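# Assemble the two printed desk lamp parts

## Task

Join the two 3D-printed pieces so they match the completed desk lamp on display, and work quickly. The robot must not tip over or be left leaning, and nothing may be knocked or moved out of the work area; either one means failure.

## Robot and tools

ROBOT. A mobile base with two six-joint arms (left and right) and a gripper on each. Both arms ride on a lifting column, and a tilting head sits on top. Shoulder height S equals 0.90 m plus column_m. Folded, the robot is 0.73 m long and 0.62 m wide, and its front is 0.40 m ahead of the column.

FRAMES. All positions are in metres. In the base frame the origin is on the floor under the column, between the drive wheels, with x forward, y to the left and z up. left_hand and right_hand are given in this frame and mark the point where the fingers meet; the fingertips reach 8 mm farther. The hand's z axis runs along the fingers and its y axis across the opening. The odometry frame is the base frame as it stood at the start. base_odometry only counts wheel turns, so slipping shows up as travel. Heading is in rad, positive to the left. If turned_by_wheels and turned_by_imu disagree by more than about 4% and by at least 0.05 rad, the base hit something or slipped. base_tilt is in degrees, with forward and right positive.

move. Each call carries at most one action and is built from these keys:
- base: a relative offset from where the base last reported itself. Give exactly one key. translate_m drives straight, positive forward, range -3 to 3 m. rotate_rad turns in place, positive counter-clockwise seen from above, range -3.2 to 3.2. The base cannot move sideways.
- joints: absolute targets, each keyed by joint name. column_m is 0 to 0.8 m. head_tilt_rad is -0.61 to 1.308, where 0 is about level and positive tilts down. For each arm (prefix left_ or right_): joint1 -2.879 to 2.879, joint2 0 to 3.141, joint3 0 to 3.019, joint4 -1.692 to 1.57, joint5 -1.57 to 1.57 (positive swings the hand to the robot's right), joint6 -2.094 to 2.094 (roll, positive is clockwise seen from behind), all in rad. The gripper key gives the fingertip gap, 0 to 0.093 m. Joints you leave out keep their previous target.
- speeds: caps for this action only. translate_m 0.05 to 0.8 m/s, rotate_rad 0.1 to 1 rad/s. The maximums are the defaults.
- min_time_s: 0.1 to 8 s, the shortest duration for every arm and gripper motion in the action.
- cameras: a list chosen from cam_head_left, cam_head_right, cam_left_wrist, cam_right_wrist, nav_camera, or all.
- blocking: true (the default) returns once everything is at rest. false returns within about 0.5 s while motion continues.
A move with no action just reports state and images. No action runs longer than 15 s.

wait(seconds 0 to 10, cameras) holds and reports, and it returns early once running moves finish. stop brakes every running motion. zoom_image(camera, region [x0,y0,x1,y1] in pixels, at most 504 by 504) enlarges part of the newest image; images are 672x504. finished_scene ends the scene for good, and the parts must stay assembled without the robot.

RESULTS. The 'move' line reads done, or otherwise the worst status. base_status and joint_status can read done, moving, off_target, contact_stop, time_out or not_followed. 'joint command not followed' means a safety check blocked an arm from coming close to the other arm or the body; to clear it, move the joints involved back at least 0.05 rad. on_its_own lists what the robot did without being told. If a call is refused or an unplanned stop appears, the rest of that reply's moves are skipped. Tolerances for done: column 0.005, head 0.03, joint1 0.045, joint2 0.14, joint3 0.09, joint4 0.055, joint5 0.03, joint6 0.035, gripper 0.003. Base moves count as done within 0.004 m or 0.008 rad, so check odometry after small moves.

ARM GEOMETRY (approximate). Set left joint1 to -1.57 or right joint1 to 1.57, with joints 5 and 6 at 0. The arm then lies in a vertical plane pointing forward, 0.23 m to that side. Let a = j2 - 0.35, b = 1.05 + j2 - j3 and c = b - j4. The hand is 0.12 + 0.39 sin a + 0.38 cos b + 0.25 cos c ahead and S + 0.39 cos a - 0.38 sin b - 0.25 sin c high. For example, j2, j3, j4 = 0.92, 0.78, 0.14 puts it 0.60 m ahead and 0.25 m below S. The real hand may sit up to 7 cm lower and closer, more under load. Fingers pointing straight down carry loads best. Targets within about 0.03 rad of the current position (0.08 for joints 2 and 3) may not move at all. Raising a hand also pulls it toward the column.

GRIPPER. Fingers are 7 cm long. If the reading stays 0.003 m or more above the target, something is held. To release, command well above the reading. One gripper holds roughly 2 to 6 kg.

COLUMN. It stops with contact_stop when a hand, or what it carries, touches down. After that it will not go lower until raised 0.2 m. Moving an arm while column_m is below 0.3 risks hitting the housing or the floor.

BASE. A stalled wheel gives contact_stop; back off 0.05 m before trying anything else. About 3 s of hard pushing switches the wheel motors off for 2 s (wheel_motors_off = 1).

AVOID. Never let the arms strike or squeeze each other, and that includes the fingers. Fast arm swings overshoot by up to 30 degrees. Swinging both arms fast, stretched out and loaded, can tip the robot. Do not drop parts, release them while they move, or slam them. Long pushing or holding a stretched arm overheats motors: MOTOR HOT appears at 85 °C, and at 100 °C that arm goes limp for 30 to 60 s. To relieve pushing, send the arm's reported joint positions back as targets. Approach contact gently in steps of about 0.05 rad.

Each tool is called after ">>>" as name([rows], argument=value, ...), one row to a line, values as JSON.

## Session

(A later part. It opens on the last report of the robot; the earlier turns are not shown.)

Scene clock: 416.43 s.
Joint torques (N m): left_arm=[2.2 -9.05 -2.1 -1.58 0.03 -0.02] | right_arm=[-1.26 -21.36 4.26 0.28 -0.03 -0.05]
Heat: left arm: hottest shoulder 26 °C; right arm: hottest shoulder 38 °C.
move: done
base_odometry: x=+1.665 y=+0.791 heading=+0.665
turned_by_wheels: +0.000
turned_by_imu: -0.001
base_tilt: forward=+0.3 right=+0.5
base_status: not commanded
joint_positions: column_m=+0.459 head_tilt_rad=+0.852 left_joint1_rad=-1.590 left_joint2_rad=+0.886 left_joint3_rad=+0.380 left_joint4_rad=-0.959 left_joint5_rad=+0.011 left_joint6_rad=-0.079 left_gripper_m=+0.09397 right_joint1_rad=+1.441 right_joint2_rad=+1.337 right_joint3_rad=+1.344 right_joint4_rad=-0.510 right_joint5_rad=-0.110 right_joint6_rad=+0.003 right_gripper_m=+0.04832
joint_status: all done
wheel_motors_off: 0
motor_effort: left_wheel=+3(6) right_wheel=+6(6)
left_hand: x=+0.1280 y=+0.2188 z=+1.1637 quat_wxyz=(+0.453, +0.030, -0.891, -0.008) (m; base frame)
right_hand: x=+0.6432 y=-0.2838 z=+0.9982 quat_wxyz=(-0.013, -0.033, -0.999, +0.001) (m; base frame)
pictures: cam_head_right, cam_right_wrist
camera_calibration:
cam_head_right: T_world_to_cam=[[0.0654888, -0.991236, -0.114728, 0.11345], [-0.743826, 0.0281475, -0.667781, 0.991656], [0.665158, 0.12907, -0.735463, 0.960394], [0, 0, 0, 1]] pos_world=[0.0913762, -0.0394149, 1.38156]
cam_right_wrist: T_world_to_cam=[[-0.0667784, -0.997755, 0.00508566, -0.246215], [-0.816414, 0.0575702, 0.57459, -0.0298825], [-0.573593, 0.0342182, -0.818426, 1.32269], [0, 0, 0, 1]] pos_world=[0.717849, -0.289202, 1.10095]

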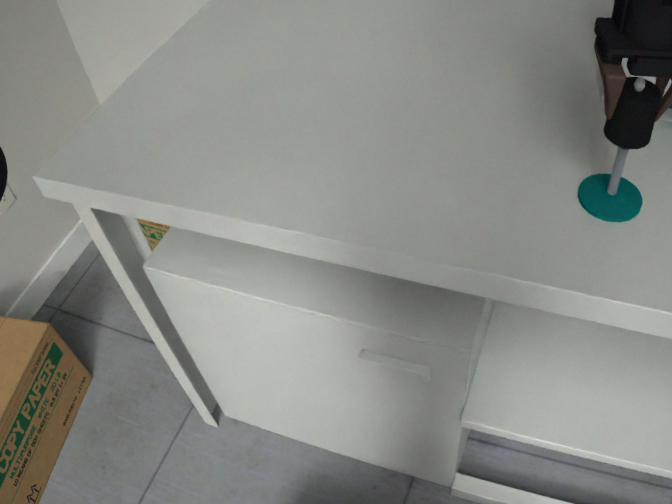

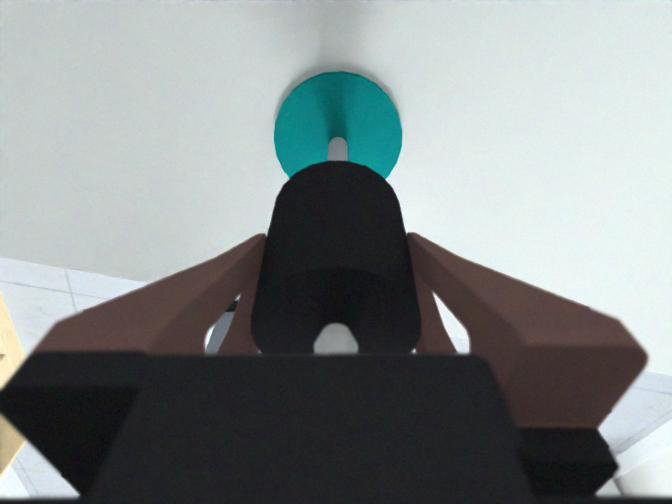

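>>> move(joints={"column_m": 0.469}, cameras=["cam_head_right", "cam_right_wrist"])

>>> zoom_image(camera="cam_head_right", region=[552, 80, 672, 220])

>>> zoom_image(camera="cam_right_wrist", region=[240, 60, 440, 210])

Scene clock: 423.90 s.
Joint torques (N m): left_arm=[2.08 -9 -2.13 -1.57 0.03 -0.02] | right_arm=[-1.2 -21.42 4.37 0.23 -0.03 -0.04]
Heat: left arm: hottest shoulder 26 °C; right arm: hottest shoulder 38 °C.
move: done
base_odometry: x=+1.665 y=+0.791 heading=+0.665
turned_by_wheels: +0.000
turned_by_imu: -0.001
base_tilt: forward=+0.3 right=+0.6
base_status: not commanded
joint_positions: column_m=+0.469 head_tilt_rad=+0.852 left_joint1_rad=-1.590 left_joint2_rad=+0.886 left_joint3_rad=+0.380 left_joint4_rad=-0.959 left_joint5_rad=+0.011 left_joint6_rad=-0.079 left_gripper_m=+0.09397 right_joint1_rad=+1.441 right_joint2_rad=+1.342 right_joint3_rad=+1.344 right_joint4_rad=-0.510 right_joint5_rad=-0.110 right_joint6_rad=+0.003 right_gripper_m=+0.04832
joint_status: all done
wheel_motors_off: 0
motor_effort: left_wheel=+3(6) right_wheel=+6(6)
left_hand: x=+0.1280 y=+0.2188 z=+1.1735 quat_wxyz=(+0.453, +0.030, -0.891, -0.008) (m; base frame)
right_hand: x=+0.6414 y=-0.2840 z=+1.0055 quat_wxyz=(-0.010, -0.033, -0.999, +0.001) (m; base frame)
pictures: cam_head_right, cam_right_wrist
camera_calibration:
cam_head_right: T_world_to_cam=[[0.0654888, -0.991236, -0.114728, 0.114574], [-0.743826, 0.0281475, -0.667781, 0.998201], [0.665158, 0.12907, -0.735463, 0.967602], [0, 0, 0, 1]] pos_world=[0.0913762, -0.0394149, 1.39136]
cam_right_wrist: T_world_to_cam=[[-0.0673407, -0.997717, 0.00509034, -0.246235], [-0.813556, 0.0578628, 0.5786, -0.0413703], [-0.577574, 0.0348221, -0.815595, 1.32744], [0, 0, 0, 1]] pos_world=[0.716455, -0.289503, 1.10784]

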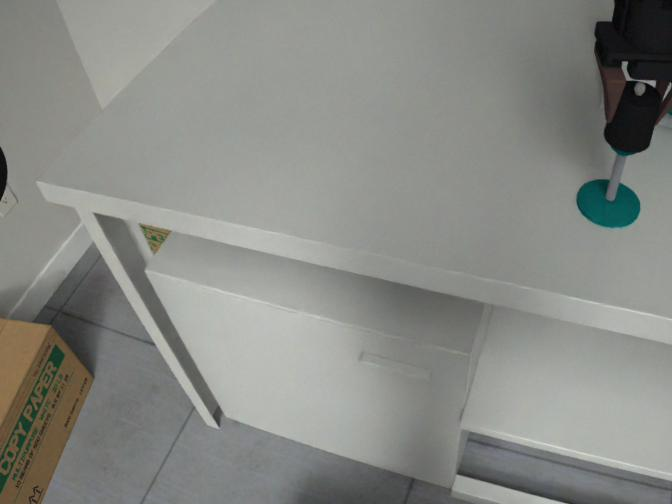

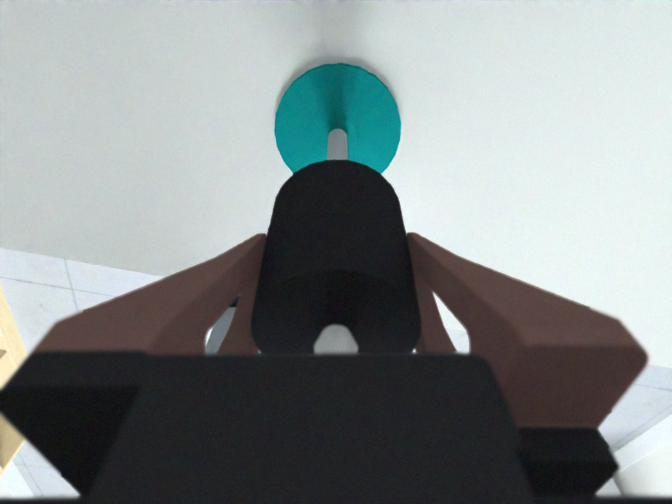

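Scaled by 3.600 from the camera's 672x504 image, which has a finer 960x720 frame.

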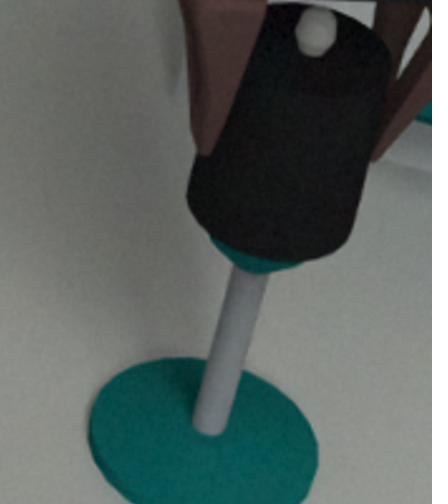

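Scaled by 2.520 from the camera's 672x504 image, which has a finer 960x720 frame.

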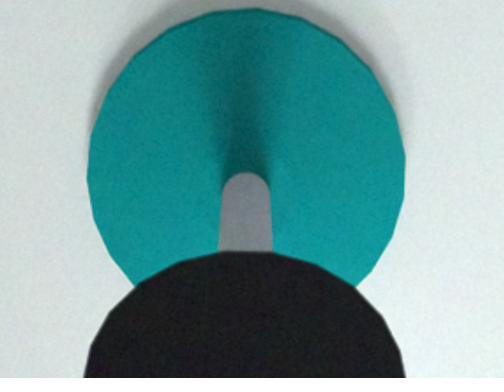

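>>> move(joints={"column_m": 0.4615}, cameras=["cam_right_wrist"])

>>> move(joints={"right_gripper_m": 0.056}, min_time_s=3, cameras=["cam_head_right", "cam_right_wrist"])

>>> zoom_image(camera="cam_head_right", region=[552, 80, 672, 220])

Scene clock: 430.43 s.
Joint torques (N m): left_arm=[2.14 -9.05 -2.11 -1.57 0.03 -0.02] | right_arm=[-1.38 -21.25 4.4 0.16 -0.08 -0.03]
Heat: left arm: hottest shoulder 26 °C; right arm: hottest shoulder 38 °C.
move: done
base_odometry: x=+1.665 y=+0.791 heading=+0.665
turned_by_wheels: +0.000
turned_by_imu: -0.001
base_tilt: forward=+0.3 right=+0.4
base_status: not commanded
joint_positions: column_m=+0.462 head_tilt_rad=+0.852 left_joint1_rad=-1.590 left_joint2_rad=+0.886 left_joint3_rad=+0.380 left_joint4_rad=-0.959 left_joint5_rad=+0.011 left_joint6_rad=-0.079 left_gripper_m=+0.09397 right_joint1_rad=+1.441 right_joint2_rad=+1.342 right_joint3_rad=+1.344 right_joint4_rad=-0.510 right_joint5_rad=-0.110 right_joint6_rad=+0.003 right_gripper_m=+0.04832
joint_status: all done
wheel_motors_off: 0
motor_effort: left_wheel=+3(5) right_wheel=+6(6)
left_hand: x=+0.1280 y=+0.2188 z=+1.1662 quat_wxyz=(+0.453, +0.030, -0.891, -0.008) (m; base frame)
right_hand: x=+0.6414 y=-0.2840 z=+0.9981 quat_wxyz=(-0.010, -0.033, -0.999, +0.001) (m; base frame)
pictures: cam_right_wrist
camera_calibration:
cam_right_wrist: T_world_to_cam=[[-0.0673407, -0.997717, 0.00509034, -0.246197], [-0.813556, 0.0578628, 0.5786, -0.0371466], [-0.577574, 0.0348221, -0.815595, 1.32149], [0, 0, 0, 1]] pos_world=[0.716455, -0.289503, 1.10054]

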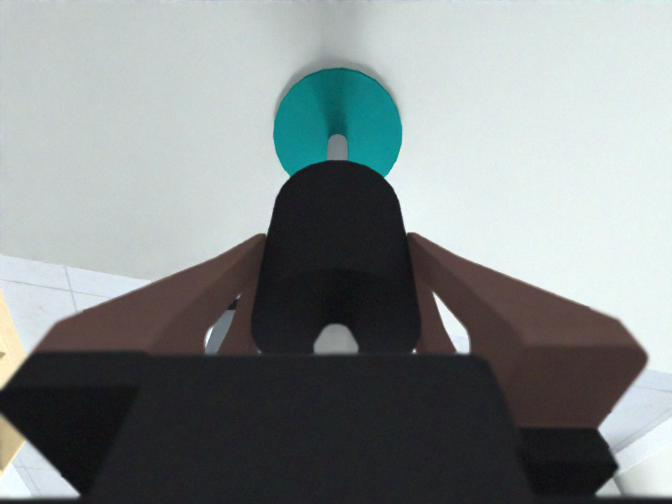

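Scene clock: 433.70 s.
Joint torques (N m): left_arm=[2.2 -9 -2.09 -1.55 0.02 -0.02] | right_arm=[-1.73 -21.19 4.37 0.16 -0.04 -0.05]
Heat: left arm: hottest shoulder 26 °C; right arm: hottest shoulder 38 °C.
move: done
base_odometry: x=+1.665 y=+0.791 heading=+0.665
turned_by_wheels: +0.000
turned_by_imu: -0.001
base_tilt: forward=+0.3 right=+0.6
base_status: not commanded
joint_positions: column_m=+0.462 head_tilt_rad=+0.852 left_joint1_rad=-1.590 left_joint2_rad=+0.886 left_joint3_rad=+0.380 left_joint4_rad=-0.959 left_joint5_rad=+0.011 left_joint6_rad=-0.079 left_gripper_m=+0.09397 right_joint1_rad=+1.441 right_joint2_rad=+1.342 right_joint3_rad=+1.344 right_joint4_rad=-0.510 right_joint5_rad=-0.110 right_joint6_rad=+0.003 right_gripper_m=+0.05592
joint_status: all done
wheel_motors_off: 0
motor_effort: left_wheel=+3(6) right_wheel=+6(6)
left_hand: x=+0.1280 y=+0.2188 z=+1.1662 quat_wxyz=(+0.453, +0.030, -0.891, -0.008) (m; base frame)
right_hand: x=+0.6414 y=-0.2840 z=+0.9981 quat_wxyz=(-0.010, -0.033, -0.999, +0.001) (m; base frame)
pictures: cam_head_right, cam_right_wrist
camera_calibration:
cam_head_right: T_world_to_cam=[[0.0654888, -0.991236, -0.114728, 0.113737], [-0.743826, 0.0281475, -0.667781, 0.993326], [0.665158, 0.12907, -0.735463, 0.962233], [0, 0, 0, 1]] pos_world=[0.0913762, -0.0394149, 1.38406]
cam_right_wrist: T_world_to_cam=[[-0.0673407, -0.997717, 0.00509034, -0.246197], [-0.813556, 0.0578628, 0.5786, -0.0371466], [-0.577574, 0.0348221, -0.815595, 1.32149], [0, 0, 0, 1]] pos_world=[0.716455, -0.289503, 1.10054]

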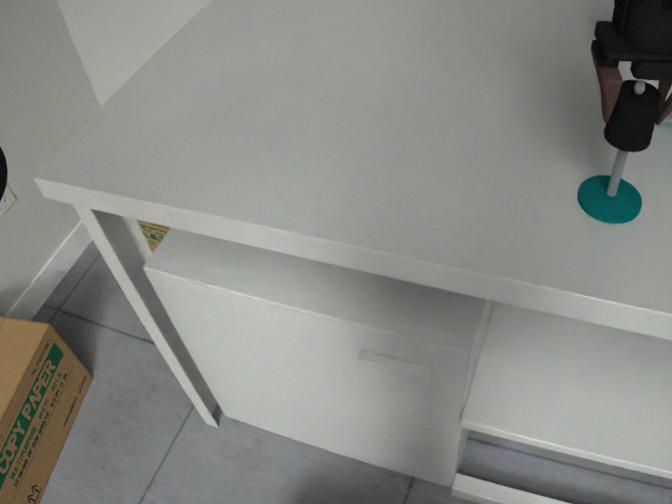

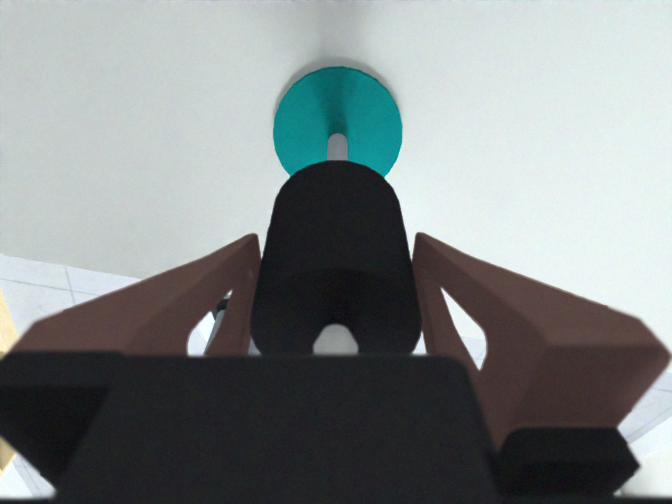

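Scaled by 3.600 from the camera's 672x504 image, which has a finer 960x720 frame.

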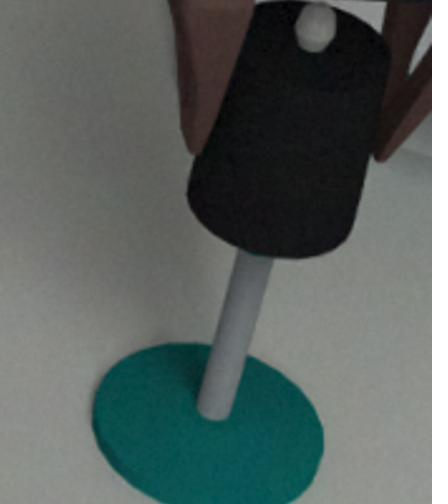

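>>> move(joints={"right_gripper_m": 0.09}, min_time_s=2)

>>> move(joints={"column_m": 0.6}, cameras=["cam_head_left", "cam_head_right", "cam_right_wrist"])

>>> zoom_image(camera="cam_head_right", region=[532, 100, 672, 300])

>>> zoom_image(camera="cam_right_wrist", region=[200, 20, 480, 230])

Scene clock: 439.97 s.
Joint torques (N m): left_arm=[2.14 -9.05 -2.09 -1.59 0.03 -0.02] | right_arm=[-1.32 -21.48 4.56 0.14 -0.01 -0.03]
Heat: left arm: hottest shoulder 26 °C; right arm: hottest shoulder 38 °C.
move: done
base_odometry: x=+1.665 y=+0.791 heading=+0.665
turned_by_wheels: +0.000
turned_by_imu: -0.001
base_tilt: forward=+0.4 right=+0.5
base_status: not commanded
joint_positions: column_m=+0.462 head_tilt_rad=+0.852 left_joint1_rad=-1.590 left_joint2_rad=+0.886 left_joint3_rad=+0.380 left_joint4_rad=-0.959 left_joint5_rad=+0.011 left_joint6_rad=-0.079 left_gripper_m=+0.09397 right_joint1_rad=+1.441 right_joint2_rad=+1.342 right_joint3_rad=+1.344 right_joint4_rad=-0.510 right_joint5_rad=-0.110 right_joint6_rad=+0.003 right_gripper_m=+0.08989
joint_status: all done
wheel_motors_off: 0
motor_effort: left_wheel=+4(6) right_wheel=+6(6)
left_hand: x=+0.1280 y=+0.2188 z=+1.1662 quat_wxyz=(+0.453, +0.030, -0.891, -0.008) (m; base frame)
right_hand: x=+0.6414 y=-0.2840 z=+0.9981 quat_wxyz=(-0.010, -0.033, -0.999, +0.001) (m; base frame)
pictures: none

Scene clock: 442.37 s.
Joint torques (N m): left_arm=[2.2 -9 -2.1 -1.57 0.04 -0.02] | right_arm=[-1.67 -21.42 4.34 0.08 -0.01 -0.03]
Heat: left arm: hottest shoulder 26 °C; right arm: hottest shoulder 37 °C.
move: done
base_odometry: x=+1.665 y=+0.791 heading=+0.665
turned_by_wheels: +0.000
turned_by_imu: +0.000
base_tilt: forward=+0.3 right=+0.5
base_status: not commanded
joint_positions: column_m=+0.600 head_tilt_rad=+0.852 left_joint1_rad=-1.590 left_joint2_rad=+0.886 left_joint3_rad=+0.380 left_joint4_rad=-0.959 left_joint5_rad=+0.011 left_joint6_rad=-0.079 left_gripper_m=+0.09397 right_joint1_rad=+1.441 right_joint2_rad=+1.343 right_joint3_rad=+1.344 right_joint4_rad=-0.510 right_joint5_rad=-0.110 right_joint6_rad=+0.003 right_gripper_m=+0.08989
joint_status: all done
wheel_motors_off: 0
motor_effort: left_wheel=+4(7) right_wheel=+6(6)
left_hand: x=+0.1280 y=+0.2188 z=+1.3045 quat_wxyz=(+0.453, +0.030, -0.891, -0.008) (m; base frame)
right_hand: x=+0.6411 y=-0.2840 z=+1.1360 quat_wxyz=(-0.010, -0.033, -0.999, +0.001) (m; base frame)
pictures: cam_head_left, cam_head_right, cam_right_wrist
camera_calibration:
cam_head_left: T_world_to_cam=[[0.0649875, -0.991314, -0.114336, 0.191856], [-0.744318, 0.028162, -0.667232, 1.08485], [0.664656, 0.128464, -0.736022, 1.0649], [0, 0, 0, 1]] pos_world=[0.0872091, 0.0228366, 1.52957]
cam_head_right: T_world_to_cam=[[0.0654888, -0.991236, -0.114728, 0.129603], [-0.743826, 0.0281475, -0.667781, 1.08568], [0.665158, 0.12907, -0.735463, 1.06395], [0, 0, 0, 1]] pos_world=[0.0913762, -0.0394149, 1.52236]
cam_right_wrist: T_world_to_cam=[[-0.0673944, -0.997714, 0.00506646, -0.246843], [-0.813088, 0.0578646, 0.579258, -0.11819], [-0.578227, 0.0349193, -0.815128, 1.43368], [0, 0, 0, 1]] pos_world=[0.716256, -0.289503, 1.23834]

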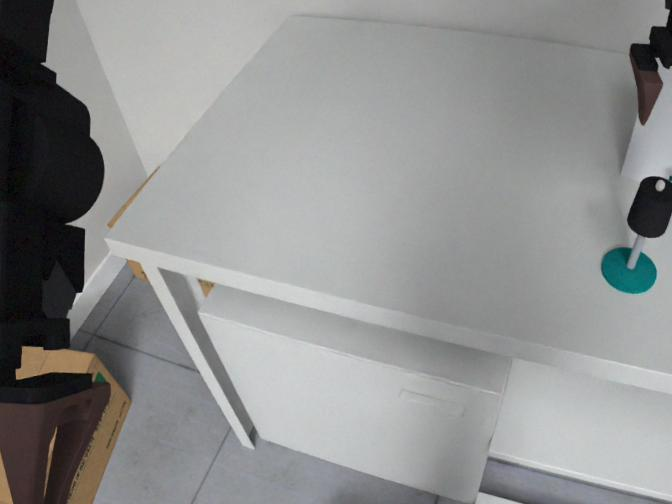

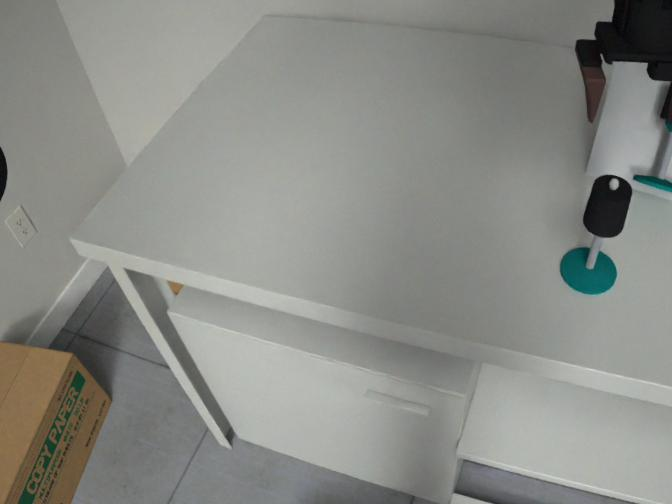

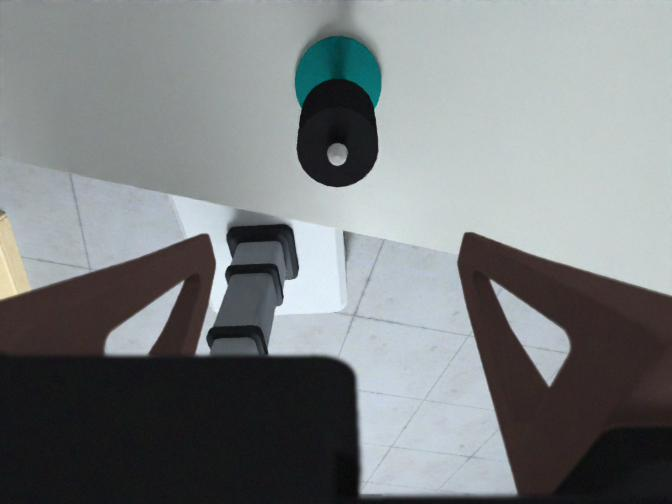

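Scaled by 2.520 from the camera's 672x504 image, which has a finer 960x720 frame.

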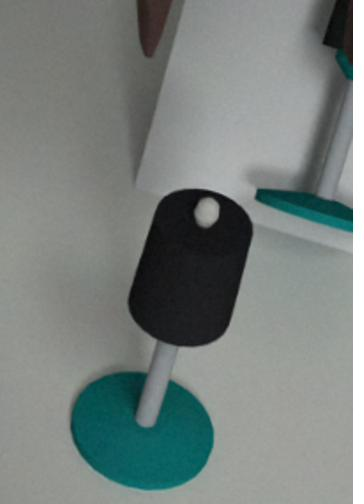

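Scaled by 1.800 from the camera's 672x504 image, which has a finer 960x720 frame.

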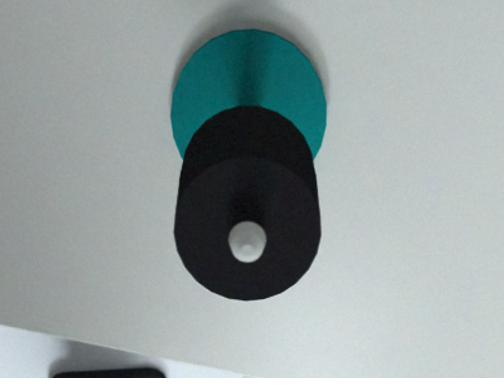

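>>> move(base={"translate_m": -0.45}, speeds={"translate_m": 0.4}, joints={"head_tilt_rad": 0.15})

>>> move(joints={"column_m": 0.15}, cameras=["cam_head_left", "cam_head_right"])

>>> zoom_image(camera="cam_head_right", region=[370, 150, 670, 400])

>>> zoom_image(camera="cam_head_left", region=[370, 150, 670, 400])

Scene clock: 457.37 s.
Joint torques (N m): left_arm=[2.08 -8.94 -1.77 -1.57 0.03 -0.02] | right_arm=[-0.85 -21.48 4.36 0.17 -0.02 -0.06]
Heat: left arm: hottest shoulder 26 °C; right arm: hottest shoulder 36 °C.
move: done
base_odometry: x=+1.310 y=+0.513 heading=+0.666
turned_by_wheels: +0.001
turned_by_imu: -0.001
base_tilt: forward=+0.2 right=+0.6
base_status: done
joint_positions: column_m=+0.600 head_tilt_rad=+0.170 left_joint1_rad=-1.590 left_joint2_rad=+0.886 left_joint3_rad=+0.376 left_joint4_rad=-0.959 left_joint5_rad=+0.011 left_joint6_rad=-0.079 left_gripper_m=+0.09397 right_joint1_rad=+1.441 right_joint2_rad=+1.343 right_joint3_rad=+1.344 right_joint4_rad=-0.510 right_joint5_rad=-0.110 right_joint6_rad=+0.003 right_gripper_m=+0.08989
joint_status: all done
wheel_motors_off: 0
motor_effort: left_wheel=+0(47) right_wheel=-1(57)
left_hand: x=+0.1260 y=+0.2189 z=+1.3053 quat_wxyz=(+0.455, +0.030, -0.890, -0.008) (m; base frame)
right_hand: x=+0.6411 y=-0.2840 z=+1.1360 quat_wxyz=(-0.010, -0.033, -0.999, +0.001) (m; base frame)
pictures: none

Scene clock: 463.77 s.
Joint torques (N m): left_arm=[2.14 -8.88 -1.8 -1.59 0.03 -0.02] | right_arm=[-1.73 -21.54 4.46 0.17 -0.04 -0.01]
Heat: left arm: hottest shoulder 26 °C; right arm: hottest shoulder 36 °C.
move: done
base_odometry: x=+1.310 y=+0.513 heading=+0.666
turned_by_wheels: +0.000
turned_by_imu: -0.001
base_tilt: forward=+0.3 right=+0.6
base_status: not commanded
joint_positions: column_m=+0.150 head_tilt_rad=+0.169 left_joint1_rad=-1.590 left_joint2_rad=+0.886 left_joint3_rad=+0.376 left_joint4_rad=-0.959 left_joint5_rad=+0.011 left_joint6_rad=-0.079 left_gripper_m=+0.09397 right_joint1_rad=+1.441 right_joint2_rad=+1.343 right_joint3_rad=+1.344 right_joint4_rad=-0.510 right_joint5_rad=-0.110 right_joint6_rad=+0.003 right_gripper_m=+0.08989
joint_status: all done
wheel_motors_off: 0
motor_effort: left_wheel=+3(5) right_wheel=-2(2)
left_hand: x=+0.1260 y=+0.2189 z=+0.8554 quat_wxyz=(+0.455, +0.030, -0.890, -0.008) (m; base frame)
right_hand: x=+0.6411 y=-0.2840 z=+0.6862 quat_wxyz=(-0.010, -0.033, -0.999, +0.001) (m; base frame)
pictures: cam_head_left, cam_head_right
camera_calibration:
cam_head_left: T_world_to_cam=[[0.122568, -0.991314, -0.0476733, 0.0618192], [-0.15632, 0.0281528, -0.987305, 1.11887], [0.980072, 0.128464, -0.151512, 0.0540724], [0, 0, 0, 1]] pos_world=[0.11433, 0.0228366, 1.11581]
cam_head_right: T_world_to_cam=[[0.123204, -0.991236, -0.0476608, -0.0010863], [-0.155592, 0.0281382, -0.98742, 1.11901], [0.980108, 0.12907, -0.150762, 0.0530821], [0, 0, 0, 1]] pos_world=[0.122217, -0.0394149, 1.11288]

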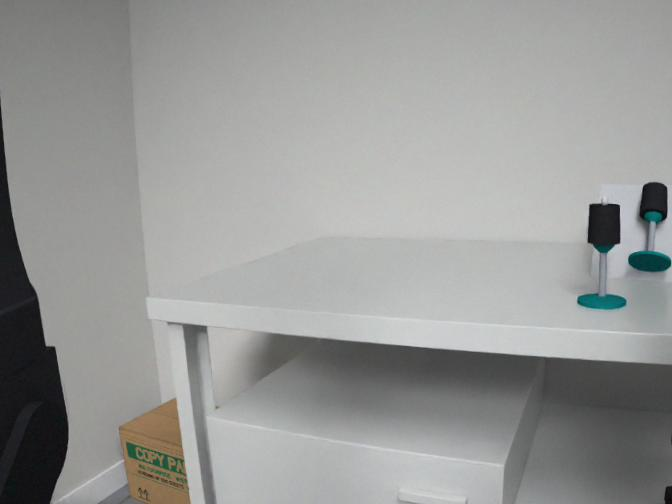

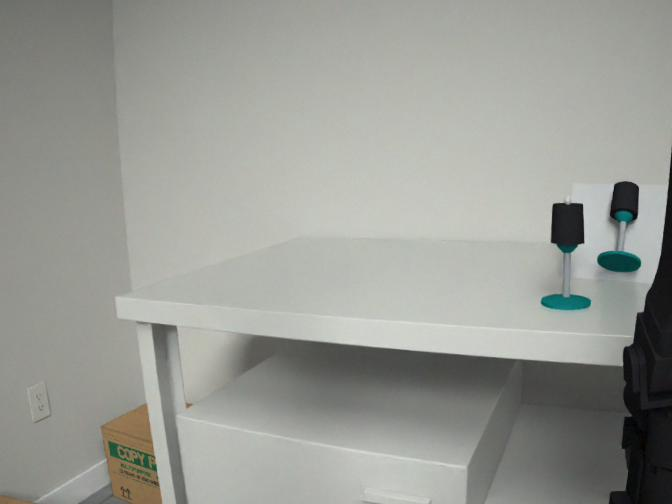

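Scaled by 1.680 from the camera's 672x504 image, which has a finer 960x720 frame.

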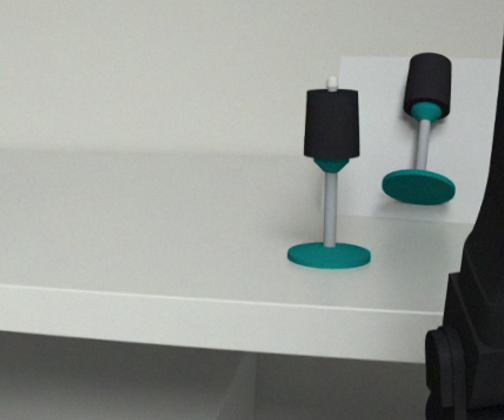

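Scaled by 1.680 from the camera's 672x504 image, which has a finer 960x720 frame.

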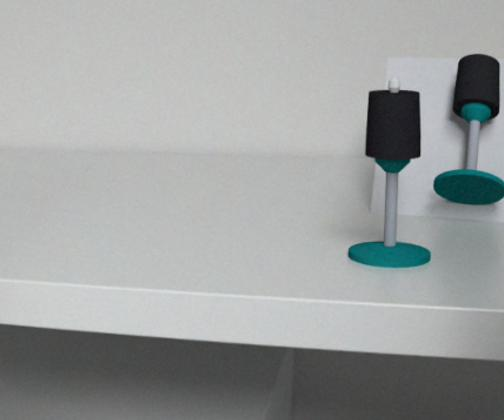

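>>> zoom_image(camera="cam_head_left", region=[560, 180, 672, 320])

Scaled by 3.600 from the camera's 672x504 image, which has a finer 960x720 frame.

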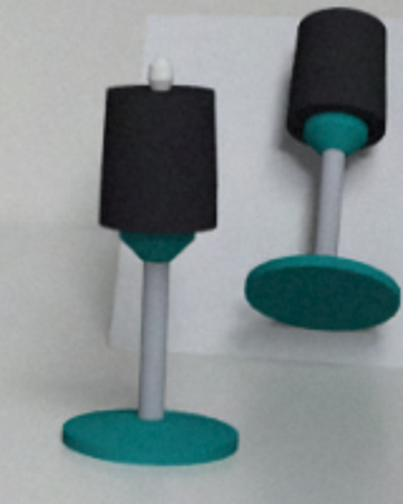

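>>> finished_scene()

The scene is finished: the task was done.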